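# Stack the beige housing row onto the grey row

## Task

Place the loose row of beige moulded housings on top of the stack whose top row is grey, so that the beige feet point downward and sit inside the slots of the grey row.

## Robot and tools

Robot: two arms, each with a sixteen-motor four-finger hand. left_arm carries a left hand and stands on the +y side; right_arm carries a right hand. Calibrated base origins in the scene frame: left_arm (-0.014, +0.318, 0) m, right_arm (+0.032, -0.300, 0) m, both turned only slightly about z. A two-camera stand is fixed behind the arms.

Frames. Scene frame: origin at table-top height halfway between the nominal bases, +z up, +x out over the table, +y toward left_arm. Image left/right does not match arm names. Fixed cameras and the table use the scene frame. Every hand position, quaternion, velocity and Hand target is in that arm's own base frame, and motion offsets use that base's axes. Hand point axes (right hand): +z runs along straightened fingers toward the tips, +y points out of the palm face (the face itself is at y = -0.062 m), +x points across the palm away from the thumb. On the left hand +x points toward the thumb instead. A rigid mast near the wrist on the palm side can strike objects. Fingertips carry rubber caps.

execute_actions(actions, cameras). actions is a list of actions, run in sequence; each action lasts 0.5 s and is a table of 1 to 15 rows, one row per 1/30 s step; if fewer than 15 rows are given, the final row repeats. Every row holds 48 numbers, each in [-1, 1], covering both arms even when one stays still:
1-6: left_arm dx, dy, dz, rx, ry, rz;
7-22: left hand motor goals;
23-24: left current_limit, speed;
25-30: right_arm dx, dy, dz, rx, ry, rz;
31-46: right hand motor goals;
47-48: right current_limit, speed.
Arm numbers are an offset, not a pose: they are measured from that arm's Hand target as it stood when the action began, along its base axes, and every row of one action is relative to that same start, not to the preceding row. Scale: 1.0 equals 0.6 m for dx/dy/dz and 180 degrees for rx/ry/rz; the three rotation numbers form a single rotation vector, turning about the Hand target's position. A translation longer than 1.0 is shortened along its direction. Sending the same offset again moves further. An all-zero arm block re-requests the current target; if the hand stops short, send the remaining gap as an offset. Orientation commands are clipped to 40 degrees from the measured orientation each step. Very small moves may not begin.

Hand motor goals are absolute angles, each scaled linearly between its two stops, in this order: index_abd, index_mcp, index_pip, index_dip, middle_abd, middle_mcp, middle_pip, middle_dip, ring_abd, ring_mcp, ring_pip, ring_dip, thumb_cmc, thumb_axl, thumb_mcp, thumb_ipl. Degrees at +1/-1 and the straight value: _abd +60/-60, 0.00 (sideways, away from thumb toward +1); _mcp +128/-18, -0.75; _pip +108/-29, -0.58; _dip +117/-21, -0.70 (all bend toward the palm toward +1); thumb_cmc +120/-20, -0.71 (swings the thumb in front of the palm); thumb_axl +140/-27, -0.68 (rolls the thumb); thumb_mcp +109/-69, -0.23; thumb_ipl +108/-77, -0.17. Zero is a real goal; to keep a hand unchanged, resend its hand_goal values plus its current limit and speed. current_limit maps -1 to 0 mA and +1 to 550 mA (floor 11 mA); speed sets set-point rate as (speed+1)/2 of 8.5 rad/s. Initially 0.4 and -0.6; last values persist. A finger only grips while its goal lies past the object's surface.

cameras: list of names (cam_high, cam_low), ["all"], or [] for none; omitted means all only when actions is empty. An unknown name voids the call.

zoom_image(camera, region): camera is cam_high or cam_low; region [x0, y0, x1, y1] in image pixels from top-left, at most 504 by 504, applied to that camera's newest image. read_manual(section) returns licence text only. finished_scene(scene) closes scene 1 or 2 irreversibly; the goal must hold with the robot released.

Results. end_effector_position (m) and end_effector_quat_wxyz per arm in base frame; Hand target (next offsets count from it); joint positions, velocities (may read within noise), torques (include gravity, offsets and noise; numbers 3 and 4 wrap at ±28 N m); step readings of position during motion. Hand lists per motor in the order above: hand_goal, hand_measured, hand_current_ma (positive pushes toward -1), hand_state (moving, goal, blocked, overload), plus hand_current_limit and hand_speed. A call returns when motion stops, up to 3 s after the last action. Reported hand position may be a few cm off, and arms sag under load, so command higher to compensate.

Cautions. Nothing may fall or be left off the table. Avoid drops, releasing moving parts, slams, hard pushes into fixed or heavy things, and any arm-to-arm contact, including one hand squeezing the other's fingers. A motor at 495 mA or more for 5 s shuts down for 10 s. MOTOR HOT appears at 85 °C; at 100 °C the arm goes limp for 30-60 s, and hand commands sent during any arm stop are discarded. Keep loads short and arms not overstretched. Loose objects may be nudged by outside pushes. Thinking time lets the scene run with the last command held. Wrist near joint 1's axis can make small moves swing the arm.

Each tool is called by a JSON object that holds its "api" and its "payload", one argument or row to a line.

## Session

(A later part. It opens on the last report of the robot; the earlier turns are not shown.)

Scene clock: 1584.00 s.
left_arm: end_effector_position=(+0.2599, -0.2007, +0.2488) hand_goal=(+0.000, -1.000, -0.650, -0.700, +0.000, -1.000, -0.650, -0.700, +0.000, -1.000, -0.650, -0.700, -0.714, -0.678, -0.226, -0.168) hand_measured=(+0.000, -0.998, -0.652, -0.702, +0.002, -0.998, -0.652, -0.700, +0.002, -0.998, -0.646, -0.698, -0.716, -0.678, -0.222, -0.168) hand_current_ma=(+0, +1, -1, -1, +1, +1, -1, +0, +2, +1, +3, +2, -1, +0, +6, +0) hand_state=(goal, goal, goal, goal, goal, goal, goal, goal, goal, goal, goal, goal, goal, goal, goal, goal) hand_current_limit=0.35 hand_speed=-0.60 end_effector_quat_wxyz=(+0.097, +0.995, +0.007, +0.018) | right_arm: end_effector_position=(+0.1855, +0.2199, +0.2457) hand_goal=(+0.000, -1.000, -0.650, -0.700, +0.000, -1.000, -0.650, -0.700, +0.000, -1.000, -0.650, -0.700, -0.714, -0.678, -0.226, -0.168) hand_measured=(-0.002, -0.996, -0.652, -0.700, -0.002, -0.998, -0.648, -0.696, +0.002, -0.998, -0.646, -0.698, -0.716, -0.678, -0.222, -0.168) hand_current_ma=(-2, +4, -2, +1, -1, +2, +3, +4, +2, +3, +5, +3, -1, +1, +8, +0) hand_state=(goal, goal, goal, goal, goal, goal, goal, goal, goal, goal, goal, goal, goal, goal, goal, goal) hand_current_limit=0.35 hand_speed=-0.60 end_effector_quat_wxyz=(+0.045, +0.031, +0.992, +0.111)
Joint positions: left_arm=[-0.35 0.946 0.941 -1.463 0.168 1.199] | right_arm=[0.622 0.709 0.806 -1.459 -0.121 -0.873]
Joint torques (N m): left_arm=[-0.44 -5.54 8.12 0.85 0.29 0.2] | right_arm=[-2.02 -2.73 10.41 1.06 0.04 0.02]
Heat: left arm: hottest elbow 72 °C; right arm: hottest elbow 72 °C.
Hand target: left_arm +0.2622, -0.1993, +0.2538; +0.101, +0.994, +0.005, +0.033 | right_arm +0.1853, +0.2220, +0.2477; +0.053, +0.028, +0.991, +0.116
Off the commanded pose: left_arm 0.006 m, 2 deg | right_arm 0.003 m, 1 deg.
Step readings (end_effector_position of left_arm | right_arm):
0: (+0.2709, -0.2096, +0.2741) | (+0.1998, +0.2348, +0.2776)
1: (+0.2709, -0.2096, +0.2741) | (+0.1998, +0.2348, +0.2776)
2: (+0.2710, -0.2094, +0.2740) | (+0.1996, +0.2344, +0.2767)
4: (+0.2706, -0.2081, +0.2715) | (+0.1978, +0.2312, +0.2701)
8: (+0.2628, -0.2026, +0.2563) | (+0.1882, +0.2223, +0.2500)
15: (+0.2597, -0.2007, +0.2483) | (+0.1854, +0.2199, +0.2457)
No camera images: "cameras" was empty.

{"api": "execute_actions", "payload": {
  "actions": [
    [[0.0617,-0.0485,-0.05,-0.0194,0.0198,0.0134,0,-1,-0.65,-0.7,0,-1,-0.65,-0.7,0,-1,-0.65,-0.7,-0.714,-0.678,-0.226,-0.168,0.35,-0.6,0.0847,0.0488,-0.04,0.0087,0.0311,0.0291,0,-1,-0.65,-0.7,0,-1,-0.65,-0.7,0,-1,-0.65,-0.7,-0.714,-0.678,-0.226,-0.168,0.35,-0.6]],
    [[0,0,-0.06,0,0,0,0,-1,-0.62,-0.7,0,-1,-0.62,-0.7,0,-1,-0.62,-0.7,-0.714,-0.678,-0.226,-0.168,0.35,-0.6,0,0,-0.06,0,0,0,0,-1,-0.62,-0.7,0,-1,-0.62,-0.7,0,-1,-0.62,-0.7,-0.714,-0.678,-0.226,-0.168,0.35,-0.6]],
    [[0,0,-0.033,0,0,0,0,-1,-0.62,-0.7,0,-1,-0.62,-0.7,0,-1,-0.62,-0.7,-0.714,-0.678,-0.226,-0.168,0.35,-0.6,0,0,-0.033,0,0,0,0,-1,-0.62,-0.7,0,-1,-0.62,-0.7,0,-1,-0.62,-0.7,-0.714,-0.678,-0.226,-0.168,0.35,-0.6]]
  ],
  "cameras": ["all"]
}}

{"api": "zoom_image", "payload": {
  "camera": "cam_high",
  "region": [260, 60, 460, 180]
}}

{"api": "zoom_image", "payload": {
  "camera": "cam_low",
  "region": [250, 220, 350, 320]
}}

Scene clock: 1605.60 s.
left_arm: end_effector_position=(+0.2969, -0.2250, +0.1691) hand_goal=(+0.000, -1.000, -0.620, -0.700, +0.000, -1.000, -0.620, -0.700, +0.000, -1.000, -0.620, -0.700, -0.714, -0.678, -0.226, -0.168) hand_measured=(+0.000, -0.998, -0.622, -0.702, +0.002, -0.998, -0.622, -0.700, +0.002, -0.998, -0.622, -0.698, -0.716, -0.678, -0.222, -0.168) hand_current_ma=(+0, +1, -1, -1, +1, +1, -1, +0, +1, +1, -1, +2, -1, +0, +6, +0) hand_state=(goal, goal, goal, goal, goal, goal, goal, goal, goal, goal, goal, goal, goal, goal, goal, goal) hand_current_limit=0.35 hand_speed=-0.60 end_effector_quat_wxyz=(+0.128, +0.991, +0.030, +0.001) | right_arm: end_effector_position=(+0.2351, +0.2501, +0.1694) hand_goal=(+0.000, -1.000, -0.620, -0.700, +0.000, -1.000, -0.620, -0.700, +0.000, -1.000, -0.620, -0.700, -0.714, -0.678, -0.226, -0.168) hand_measured=(-0.002, -0.998, -0.622, -0.700, -0.002, -0.998, -0.622, -0.696, +0.002, -0.998, -0.622, -0.698, -0.716, -0.678, -0.222, -0.168) hand_current_ma=(-2, +2, -2, +1, -1, +2, -2, +4, +2, +3, -2, +3, -2, +1, +8, +0) hand_state=(goal, goal, goal, goal, goal, goal, goal, goal, goal, goal, goal, goal, goal, goal, goal, goal) hand_current_limit=0.35 hand_speed=-0.60 end_effector_quat_wxyz=(-0.003, -0.006, +0.992, +0.128)
Joint positions: left_arm=[-0.358 1.105 0.813 -1.177 0.235 1.141] | right_arm=[0.524 0.983 0.734 -1.198 -0.225 -1.045]
Joint torques (N m): left_arm=[-0.79 -5.48 7.77 1.03 0.54 -0.01] | right_arm=[-2.67 -4.84 9.89 0.91 -0.36 -0.08]
Heat: left arm: hottest elbow 66 °C; right arm: hottest elbow 68 °C.
Hand target: left_arm +0.2992, -0.2285, +0.1680; +0.130, +0.991, +0.030, +0.003 | right_arm +0.2363, +0.2512, +0.1679; -0.002, -0.010, +0.991, +0.130
Off the commanded pose: left_arm 0.004 m, 0 deg | right_arm 0.002 m, 1 deg.
Step readings (end_effector_position of left_arm | right_arm):
0: (+0.2598, -0.2007, +0.2488) | (+0.1855, +0.2199, +0.2457)
1: (+0.2600, -0.2008, +0.2488) | (+0.1855, +0.2202, +0.2458)
2: (+0.2612, -0.2028, +0.2495) | (+0.1860, +0.2225, +0.2455)
4: (+0.2677, -0.2094, +0.2502) | (+0.1929, +0.2294, +0.2428)
8: (+0.2862, -0.2190, +0.2353) | (+0.2188, +0.2352, +0.2145)
15: (+0.2951, -0.2241, +0.2195) | (+0.2234, +0.2415, +0.1956)
16: (+0.2953, -0.2244, +0.2196) | (+0.2231, +0.2417, +0.1958)
17: (+0.2963, -0.2248, +0.2185) | (+0.2241, +0.2425, +0.1963)
19: (+0.2983, -0.2257, +0.2132) | (+0.2294, +0.2458, +0.1988)
23: (+0.2944, -0.2241, +0.1947) | (+0.2361, +0.2503, +0.1990)
30: (+0.2960, -0.2246, +0.1880) | (+0.2345, +0.2496, +0.1895)
31: (+0.2963, -0.2247, +0.1881) | (+0.2347, +0.2497, +0.1894)
32: (+0.2967, -0.2248, +0.1874) | (+0.2352, +0.2501, +0.1888)
34: (+0.2980, -0.2253, +0.1849) | (+0.2362, +0.2507, +0.1855)
38: (+0.2962, -0.2247, +0.1741) | (+0.2343, +0.2496, +0.1738)
45: (+0.2968, -0.2248, +0.1691) | (+0.2348, +0.2499, +0.1693)

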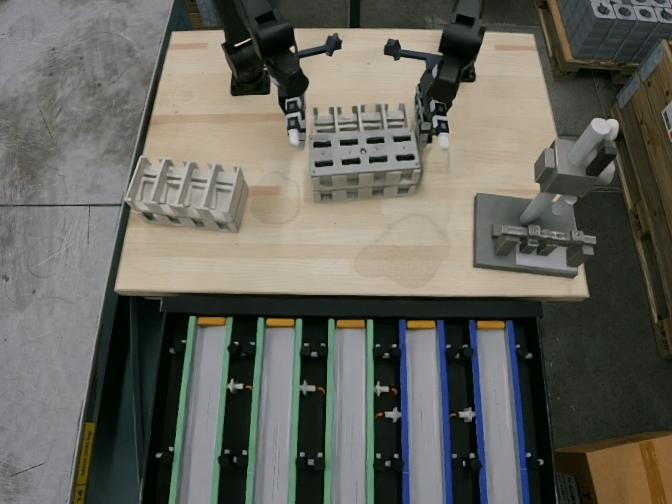

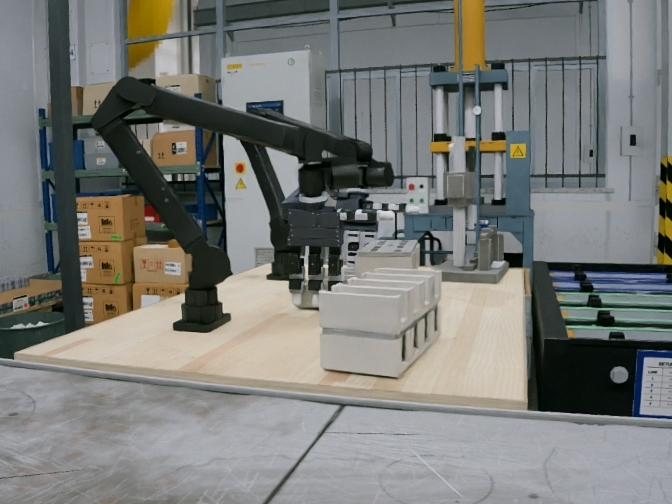

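Scaled by 2.520.

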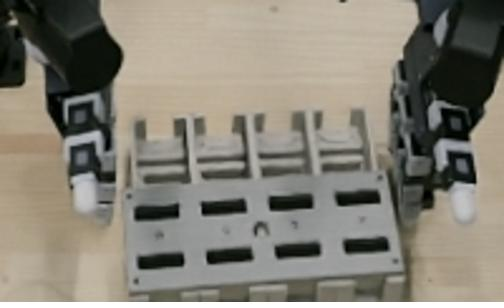

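Scaled by 5.040.

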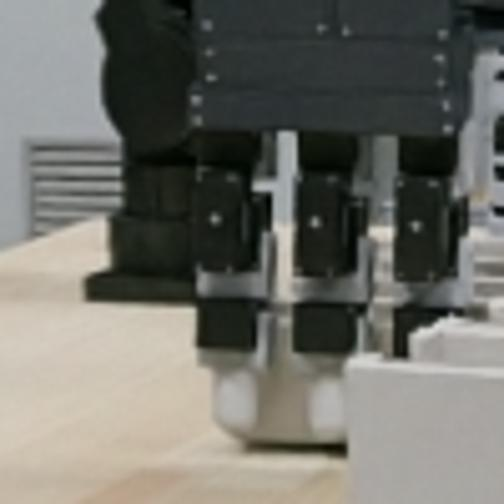

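{"api": "execute_actions", "payload": {
  "actions": [
    [[0.003,-0.045,0,0,0,0,0,-1,-0.56,-0.68,0,-1,-0.56,-0.68,0,-1,-0.56,-0.68,-0.714,-0.678,-0.226,-0.168,0.3,-0.6,-0.001,0.045,0,0,0,0,0,-1,-0.56,-0.68,0,-1,-0.56,-0.68,0,-1,-0.56,-0.68,-0.714,-0.678,-0.226,-0.168,0.3,-0.6]],
    [[0.002,-0.03,0.01,0,0,0,0,-1,-0.4,-0.6,0,-1,-0.4,-0.6,0,-1,-0.4,-0.6,-0.714,-0.678,-0.226,-0.168,0.3,-0.7,-0.001,0.03,0.01,0,0,0,0,-1,-0.4,-0.6,0,-1,-0.4,-0.6,0,-1,-0.4,-0.6,-0.714,-0.678,-0.226,-0.168,0.3,-0.7]]
  ],
  "cameras": []
}}

Scene clock: 1612.33 s.
left_arm: end_effector_position=(+0.2924, -0.2446, +0.1534) hand_goal=(+0.000, -1.000, -0.400, -0.600, +0.000, -1.000, -0.400, -0.600, +0.000, -1.000, -0.400, -0.600, -0.714, -0.678, -0.226, -0.168) hand_measured=(+0.004, -1.000, -0.466, -0.628, +0.006, -1.000, -0.476, -0.632, +0.004, -1.000, -0.484, -0.630, -0.716, -0.678, -0.222, -0.168) hand_current_ma=(+2, +0, -172, -51, +4, +0, -202, -62, +3, +0, -241, -56, -1, +0, +6, +0) hand_state=(goal, goal, blocked, blocked, goal, goal, blocked, blocked, goal, goal, blocked, blocked, goal, goal, goal, goal) hand_current_limit=0.30 hand_speed=-0.70 end_effector_quat_wxyz=(+0.096, +0.994, +0.043, -0.002) | right_arm: end_effector_position=(+0.2296, +0.2669, +0.1514) hand_goal=(+0.000, -1.000, -0.400, -0.600, +0.000, -1.000, -0.400, -0.600, +0.000, -1.000, -0.400, -0.600, -0.714, -0.678, -0.226, -0.168) hand_measured=(-0.004, -1.000, -0.462, -0.624, -0.006, -1.000, -0.466, -0.632, -0.004, -1.000, -0.480, -0.626, -0.716, -0.678, -0.222, -0.168) hand_current_ma=(-5, +0, -179, -55, -6, +0, -201, -79, -4, +0, -255, -61, -1, +1, +8, +0) hand_state=(goal, goal, blocked, blocked, goal, goal, blocked, blocked, goal, goal, blocked, blocked, goal, goal, goal, goal) hand_current_limit=0.30 hand_speed=-0.70 end_effector_quat_wxyz=(-0.008, +0.002, +0.995, +0.097)
Joint positions: left_arm=[-0.461 1.134 0.813 -1.159 0.169 1.015] | right_arm=[0.624 1.028 0.734 -1.176 -0.166 -0.933]
Joint torques (N m): left_arm=[-2.14 -4.31 11.66 1.05 2.32 -0.07] | right_arm=[1.14 -4.01 14.42 1.4 -1.96 0.19]
Heat: left arm: hottest elbow 64 °C; right arm: hottest elbow 66 °C.
Hand target: left_arm +0.3022, -0.2736, +0.1741; +0.130, +0.991, +0.030, +0.003 | right_arm +0.2350, +0.2963, +0.1740; -0.002, -0.010, +0.991, +0.130
Off the commanded pose: left_arm 0.037 m, 4 deg | right_arm 0.037 m, 4 deg.
Step readings (end_effector_position of left_arm | right_arm):
0: (+0.2969, -0.2250, +0.1691) | (+0.2351, +0.2501, +0.1694)
1: (+0.2969, -0.2251, +0.1691) | (+0.2352, +0.2501, +0.1694)
2: (+0.2969, -0.2261, +0.1690) | (+0.2351, +0.2509, +0.1694)
4: (+0.2954, -0.2324, +0.1682) | (+0.2345, +0.2553, +0.1682)
8: (+0.2900, -0.2449, +0.1625) | (+0.2283, +0.2672, +0.1627)
15: (+0.2921, -0.2455, +0.1592) | (+0.2295, +0.2687, +0.1593)
16: (+0.2921, -0.2456, +0.1591) | (+0.2296, +0.2688, +0.1593)
17: (+0.2923, -0.2454, +0.1584) | (+0.2298, +0.2684, +0.1586)
19: (+0.2923, -0.2449, +0.1562) | (+0.2295, +0.2674, +0.1557)
23: (+0.2917, -0.2448, +0.1538) | (+0.2290, +0.2670, +0.1526)
30: (+0.2923, -0.2446, +0.1535) | (+0.2295, +0.2669, +0.1515)
No camera images: "cameras" was empty.

{"api": "execute_actions", "payload": {
  "actions": [
    [[0.01,-0.01,0.04,0,-0.01,0,0,-1,-0.28,-0.57,0,-1,-0.28,-0.57,0,-1,-0.28,-0.57,-0.714,-0.678,-0.226,-0.168,0.35,-0.7,0.01,0.01,0.04,0,-0.01,0,0,-1,-0.28,-0.57,0,-1,-0.28,-0.57,0,-1,-0.28,-0.57,-0.714,-0.678,-0.226,-0.168,0.35,-0.7]],
    [[0.02,0,0.05,0,-0.01,0,0,-1,-0.28,-0.57,0,-1,-0.28,-0.57,0,-1,-0.28,-0.57,-0.714,-0.678,-0.226,-0.168,0.35,-0.7,0.02,0,0.05,0,-0.01,0,0,-1,-0.28,-0.57,0,-1,-0.28,-0.57,0,-1,-0.28,-0.57,-0.714,-0.678,-0.226,-0.168,0.35,-0.7]]
  ],
  "cameras": []
}}

Scene clock: 1617.60 s.
left_arm: end_effector_position=(+0.2945, -0.2441, +0.1699) hand_goal=(+0.000, -1.000, -0.280, -0.570, +0.000, -1.000, -0.280, -0.570, +0.000, -1.000, -0.280, -0.570, -0.714, -0.678, -0.226, -0.168) hand_measured=(-0.006, -1.000, -0.328, -0.598, -0.006, -1.000, -0.348, -0.616, -0.006, -1.000, -0.376, -0.612, -0.716, -0.678, -0.222, -0.168) hand_current_ma=(-6, +0, -110, -50, -5, +0, -179, -104, -6, +0, -289, -93, -1, +0, +6, +0) hand_state=(goal, goal, blocked, blocked, goal, goal, blocked, blocked, goal, goal, blocked, blocked, goal, goal, goal, goal) hand_current_limit=0.35 hand_speed=-0.70 end_effector_quat_wxyz=(+0.075, +0.996, +0.041, -0.005) | right_arm: end_effector_position=(+0.2246, +0.2587, +0.1602) hand_goal=(+0.000, -1.000, -0.280, -0.570, +0.000, -1.000, -0.280, -0.570, +0.000, -1.000, -0.280, -0.570, -0.714, -0.678, -0.226, -0.168) hand_measured=(-0.004, -1.000, -0.354, -0.606, -0.002, -1.000, -0.342, -0.618, -0.002, -1.000, -0.342, -0.602, -0.716, -0.678, -0.222, -0.168) hand_current_ma=(-5, -1, -231, -90, -2, +0, -187, -131, -2, +0, -185, -79, -1, +1, +8, +0) hand_state=(goal, goal, blocked, blocked, goal, goal, blocked, blocked, goal, goal, blocked, blocked, goal, goal, goal, goal) hand_current_limit=0.35 hand_speed=-0.70 end_effector_quat_wxyz=(-0.023, +0.004, +0.998, +0.062)
Joint positions: left_arm=[-0.472 1.139 0.875 -1.242 0.135 1.013] | right_arm=[0.634 1.032 0.784 -1.285 -0.127 -0.926]
Joint torques (N m): left_arm=[-1.61 -7.47 16.16 0.85 2.46 0.01] | right_arm=[-0.79 -6.71 20.92 1.62 -2.04 -0.01]
Heat: left arm: hottest elbow 65 °C; right arm: hottest elbow 67 °C.
Hand target: left_arm +0.3202, -0.2795, +0.2279; +0.131, +0.991, +0.026, +0.034 | right_arm +0.2530, +0.3022, +0.2279; +0.030, -0.014, +0.991, +0.130
Off the commanded pose: left_arm 0.073 m, 8 deg | right_arm 0.085 m, 10 deg.
Step readings (end_effector_position of left_arm | right_arm):
0: (+0.2924, -0.2446, +0.1534) | (+0.2296, +0.2669, +0.1514)
1: (+0.2923, -0.2444, +0.1533) | (+0.2297, +0.2668, +0.1513)
2: (+0.2923, -0.2436, +0.1529) | (+0.2297, +0.2657, +0.1507)
4: (+0.2918, -0.2413, +0.1512) | (+0.2291, +0.2632, +0.1489)
8: (+0.2900, -0.2407, +0.1497) | (+0.2276, +0.2618, +0.1478)
15: (+0.2881, -0.2413, +0.1495) | (+0.2258, +0.2613, +0.1474)
16: (+0.2882, -0.2414, +0.1497) | (+0.2257, +0.2613, +0.1475)
17: (+0.2881, -0.2413, +0.1503) | (+0.2255, +0.2612, +0.1480)
19: (+0.2880, -0.2417, +0.1534) | (+0.2235, +0.2603, +0.1502)
23: (+0.2920, -0.2432, +0.1638) | (+0.2238, +0.2593, +0.1567)
30: (+0.2946, -0.2441, +0.1700) | (+0.2246, +0.2587, +0.1599)
No camera images: "cameras" was empty.

{"api": "execute_actions", "payload": {
  "actions": [
    [[-0.01,-0.01,0.025,0,0,0,0,-1,-0.25,-0.55,0,-1,-0.25,-0.55,0,-1,-0.25,-0.55,-0.714,-0.678,-0.226,-0.168,0.4,-0.7,-0.01,0.01,0.045,0,0,0,0,-1,-0.25,-0.55,0,-1,-0.25,-0.55,0,-1,-0.25,-0.55,-0.714,-0.678,-0.226,-0.168,0.4,-0.7]]
  ],
  "cameras": ["all"]
}}

{"api": "zoom_image", "payload": {
  "camera": "cam_low",
  "region": [250, 220, 350, 320]
}}

Scene clock: 1621.07 s.
left_arm: end_effector_position=(+0.2918, -0.2449, +0.1767) hand_goal=(+0.000, -1.000, -0.250, -0.550, +0.000, -1.000, -0.250, -0.550, +0.000, -1.000, -0.250, -0.550, -0.714, -0.678, -0.226, -0.168) hand_measured=(-0.006, -1.000, -0.310, -0.584, -0.006, -1.000, -0.334, -0.606, -0.008, -1.000, -0.368, -0.610, -0.716, -0.678, -0.222, -0.168) hand_current_ma=(-6, +0, -147, -66, -5, +0, -237, -136, -8, +0, -377, -148, -1, +0, +6, +0) hand_state=(goal, goal, blocked, blocked, goal, goal, blocked, blocked, goal, goal, blocked, blocked, goal, goal, goal, goal) hand_current_limit=0.40 hand_speed=-0.70 end_effector_quat_wxyz=(+0.065, +0.997, +0.040, -0.010) | right_arm: end_effector_position=(+0.2205, +0.2597, +0.1791) hand_goal=(+0.000, -1.000, -0.250, -0.550, +0.000, -1.000, -0.250, -0.550, +0.000, -1.000, -0.250, -0.550, -0.714, -0.678, -0.226, -0.168) hand_measured=(-0.002, -1.000, -0.348, -0.600, -0.002, -1.000, -0.330, -0.610, -0.002, -1.000, -0.326, -0.588, -0.716, -0.678, -0.222, -0.168) hand_current_ma=(-3, -1, -336, -136, -2, +0, -253, -176, -2, +0, -238, -99, -1, +1, +8, +0) hand_state=(goal, goal, blocked, blocked, goal, goal, blocked, blocked, goal, goal, blocked, blocked, goal, goal, goal, goal) hand_current_limit=0.40 hand_speed=-0.70 end_effector_quat_wxyz=(-0.033, +0.006, +0.998, +0.053)
Joint positions: left_arm=[-0.484 1.139 0.899 -1.283 0.124 1.004] | right_arm=[0.648 1.029 0.839 -1.369 -0.124 -0.911]
Joint torques (N m): left_arm=[-2.49 -8.06 16.38 1.06 2.84 -0.16] | right_arm=[0.56 -7.3 21.53 1.94 -2.04 0.11]
Heat: left arm: hottest elbow 67 °C; right arm: hottest elbow 70 °C.
Hand target: left_arm +0.3142, -0.2855, +0.2429; +0.131, +0.991, +0.026, +0.034 | right_arm +0.2470, +0.3082, +0.2550; +0.030, -0.014, +0.991, +0.130
Off the commanded pose: left_arm 0.081 m, 9 deg | right_arm 0.094 m, 12 deg.
Step readings (end_effector_position of left_arm | right_arm):
0: (+0.2945, -0.2441, +0.1699) | (+0.2246, +0.2587, +0.1603)
1: (+0.2946, -0.2441, +0.1701) | (+0.2246, +0.2588, +0.1605)
2: (+0.2943, -0.2437, +0.1702) | (+0.2241, +0.2583, +0.1608)
4: (+0.2937, -0.2441, +0.1721) | (+0.2220, +0.2579, +0.1641)
8: (+0.2922, -0.2454, +0.1759) | (+0.2208, +0.2588, +0.1728)
15: (+0.2921, -0.2448, +0.1767) | (+0.2207, +0.2597, +0.1790)

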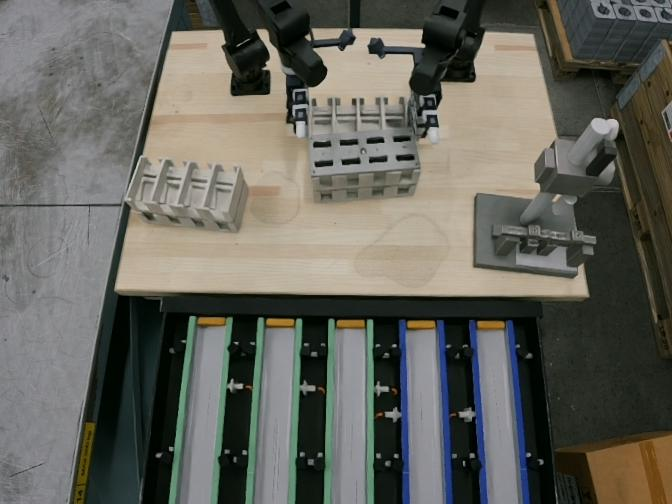

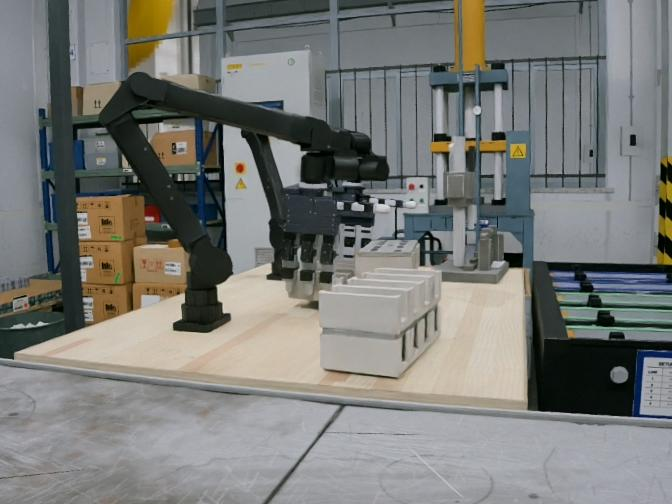

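Scaled by 5.040.

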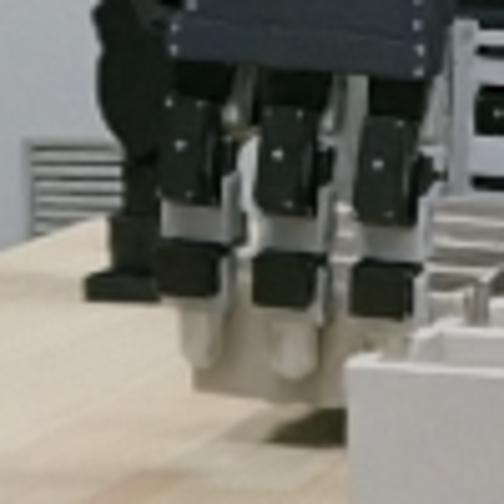

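{"api": "execute_actions", "payload": {
  "actions": []
}}

Scene clock: 1639.73 s.
left_arm: end_effector_position=(+0.2919, -0.2450, +0.1769) hand_goal=(+0.000, -1.000, -0.250, -0.550, +0.000, -1.000, -0.250, -0.550, +0.000, -1.000, -0.250, -0.550, -0.714, -0.678, -0.226, -0.168) hand_measured=(-0.006, -1.000, -0.310, -0.584, -0.006, -1.000, -0.334, -0.606, -0.008, -1.000, -0.368, -0.610, -0.716, -0.678, -0.222, -0.168) hand_current_ma=(-6, +0, -147, -66, -5, +0, -237, -136, -8, +0, -377, -148, -1, +0, +6, +0) hand_state=(goal, goal, blocked, blocked, goal, goal, blocked, blocked, goal, goal, blocked, blocked, goal, goal, goal, goal) hand_current_limit=0.40 hand_speed=-0.70 end_effector_quat_wxyz=(+0.066, +0.997, +0.040, -0.010) | right_arm: end_effector_position=(+0.2205, +0.2598, +0.1793) hand_goal=(+0.000, -1.000, -0.250, -0.550, +0.000, -1.000, -0.250, -0.550, +0.000, -1.000, -0.250, -0.550, -0.714, -0.678, -0.226, -0.168) hand_measured=(-0.002, -1.000, -0.348, -0.600, -0.002, -1.000, -0.330, -0.610, -0.002, -1.000, -0.326, -0.588, -0.716, -0.678, -0.222, -0.168) hand_current_ma=(-3, -1, -336, -136, -2, +0, -253, -176, -2, +0, -238, -99, -1, +1, +8, +0) hand_state=(goal, goal, blocked, blocked, goal, goal, blocked, blocked, goal, goal, blocked, blocked, goal, goal, goal, goal) hand_current_limit=0.40 hand_speed=-0.70 end_effector_quat_wxyz=(-0.033, +0.005, +0.998, +0.053)
Joint positions: left_arm=[-0.484 1.139 0.9 -1.283 0.124 1.004] | right_arm=[0.648 1.029 0.839 -1.369 -0.124 -0.911]
Joint velocities: within noise
Joint torques (N m): left_arm=[-2.37 -9 16.17 0.85 2.79 -0.11] | right_arm=[0.21 -7.65 21.7 1.8 -2.06 0.09]
Heat: left arm: hottest wrist yaw 72 °C; right arm: hottest elbow 85 °C. Fold the right arm in close to its base, or ease its load, before you think long.
Hand target: left_arm +0.3143, -0.2855, +0.2430; +0.131, +0.990, +0.026, +0.035 | right_arm +0.2469, +0.3083, +0.2551; +0.030, -0.015, +0.991, +0.130
Off the commanded pose: left_arm 0.081 m, 9 deg | right_arm 0.094 m, 12 deg.
MOTOR HOT: joint 3 (elbow) of the right arm reports 85 °C; the controller stops that arm at 100 °C. To cool a motor, set the load down, stop pushing, or move to a pose that needs little force.

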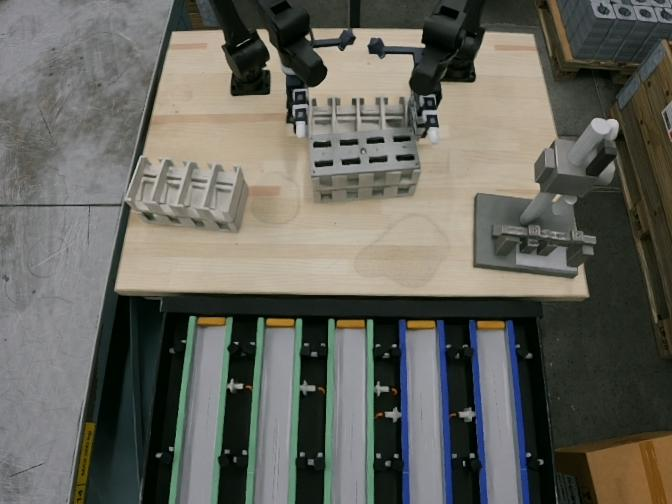

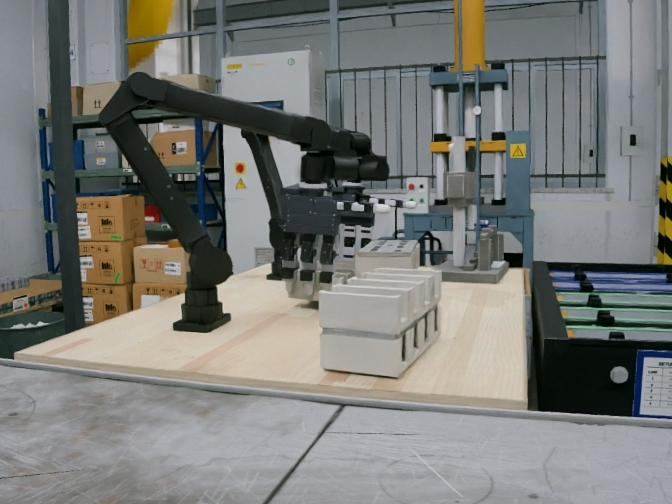

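{"api": "execute_actions", "payload": {
  "actions": [
    [[0,0,-0.06,0,0,0, 0,-1,-0.25,-0.55,0,-1,-0.25,-0.55,0,-1,-0.25,-0.55,-0.714,-0.678,-0.226,-0.168,0.40,-0.7, 0,0,-0.06,0,0,0, 0,-1,-0.25,-0.55,0,-1,-0.25,-0.55,0,-1,-0.25,-0.55,-0.714,-0.678,-0.226,-0.168,0.40,-0.7]],
    [[-0.01,0,-0.06,0,0,0, 0,-1,-0.25,-0.55,0,-1,-0.25,-0.55,0,-1,-0.25,-0.55,-0.714,-0.678,-0.226,-0.168,0.40,-0.7, -0.01,0,-0.06,0,0,0, 0,-1,-0.25,-0.55,0,-1,-0.25,-0.55,0,-1,-0.25,-0.55,-0.714,-0.678,-0.226,-0.168,0.40,-0.7]]
  ],
  "cameras": ["all"]
}}

Scene clock: 1646.87 s.
left_arm: end_effector_position=(+0.2992, -0.2443, +0.1508) hand_goal=(+0.000, -1.000, -0.250, -0.550, +0.000, -1.000, -0.250, -0.550, +0.000, -1.000, -0.250, -0.550, -0.714, -0.678, -0.226, -0.168) hand_measured=(+0.004, -1.000, -0.310, -0.582, +0.004, -1.000, -0.334, -0.604, +0.000, -1.002, -0.368, -0.610, -0.716, -0.678, -0.222, -0.168) hand_current_ma=(+3, +0, -147, -60, +3, +0, -237, -132, +0, -1, -377, -148, -1, +0, +6, +0) hand_state=(goal, goal, blocked, blocked, goal, goal, blocked, blocked, goal, goal, blocked, blocked, goal, goal, goal, goal) hand_current_limit=0.40 hand_speed=-0.70 end_effector_quat_wxyz=(+0.064, +0.997, +0.042, +0.009) | right_arm: end_effector_position=(+0.2282, +0.2620, +0.1587) hand_goal=(+0.000, -1.000, -0.250, -0.550, +0.000, -1.000, -0.250, -0.550, +0.000, -1.000, -0.250, -0.550, -0.714, -0.678, -0.226, -0.168) hand_measured=(+0.010, -1.000, -0.348, -0.598, +0.010, -1.000, -0.330, -0.608, +0.010, -1.000, -0.326, -0.588, -0.716, -0.678, -0.222, -0.168) hand_current_ma=(+14, -1, -336, -134, +14, -1, -253, -170, +13, -1, -238, -99, -1, +1, +8, +0) hand_state=(goal, goal, blocked, blocked, goal, goal, blocked, blocked, goal, goal, blocked, blocked, goal, goal, goal, goal) hand_current_limit=0.40 hand_speed=-0.70 end_effector_quat_wxyz=(-0.009, +0.005, +0.998, +0.057)
Joint positions: left_arm=[-0.485 1.156 0.839 -1.174 0.101 0.998] | right_arm=[0.652 1.035 0.783 -1.263 -0.101 -0.906]
Joint torques (N m): left_arm=[-3.84 -6.48 8.61 4.15 3.46 -0.18] | right_arm=[1.73 -6.53 11.77 5.46 -2.78 0.19]
Heat: left arm: hottest wrist yaw 74 °C; right arm: hottest elbow 88 °C. Fold the right arm in close to its base, or ease its load, before you think long.
Hand target: left_arm +0.3082, -0.2854, +0.1710; +0.131, +0.991, +0.026, +0.034 | right_arm +0.2410, +0.3083, +0.1830; +0.030, -0.015, +0.991, +0.130
Off the commanded pose: left_arm 0.047 m, 8 deg | right_arm 0.054 m, 10 deg.
MOTOR HOT: still on. Joint 3 (elbow) of the right arm reports 88 °C.
Step readings (end_effector_position of left_arm | right_arm):
0: (+0.2919, -0.2450, +0.1769) | (+0.2205, +0.2598, +0.1793)
1: (+0.2919, -0.2450, +0.1769) | (+0.2205, +0.2598, +0.1793)
2: (+0.2919, -0.2450, +0.1769) | (+0.2206, +0.2598, +0.1793)
4: (+0.2936, -0.2453, +0.1771) | (+0.2223, +0.2603, +0.1795)
8: (+0.2996, -0.2455, +0.1763) | (+0.2282, +0.2614, +0.1800)
15: (+0.3006, -0.2458, +0.1738) | (+0.2292, +0.2619, +0.1781)
16: (+0.3005, -0.2457, +0.1734) | (+0.2292, +0.2619, +0.1777)
17: (+0.3003, -0.2454, +0.1712) | (+0.2295, +0.2619, +0.1763)
19: (+0.3002, -0.2450, +0.1636) | (+0.2296, +0.2619, +0.1687)
23: (+0.2992, -0.2444, +0.1512) | (+0.2283, +0.2623, +0.1587)
30: (+0.2992, -0.2443, +0.1509) | (+0.2283, +0.2620, +0.1587)

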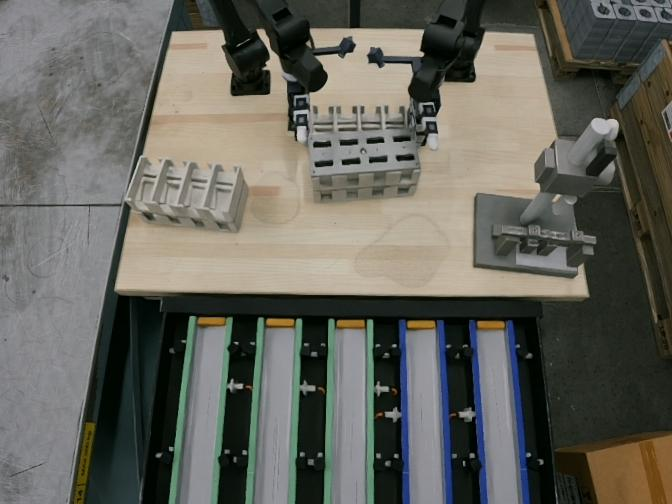

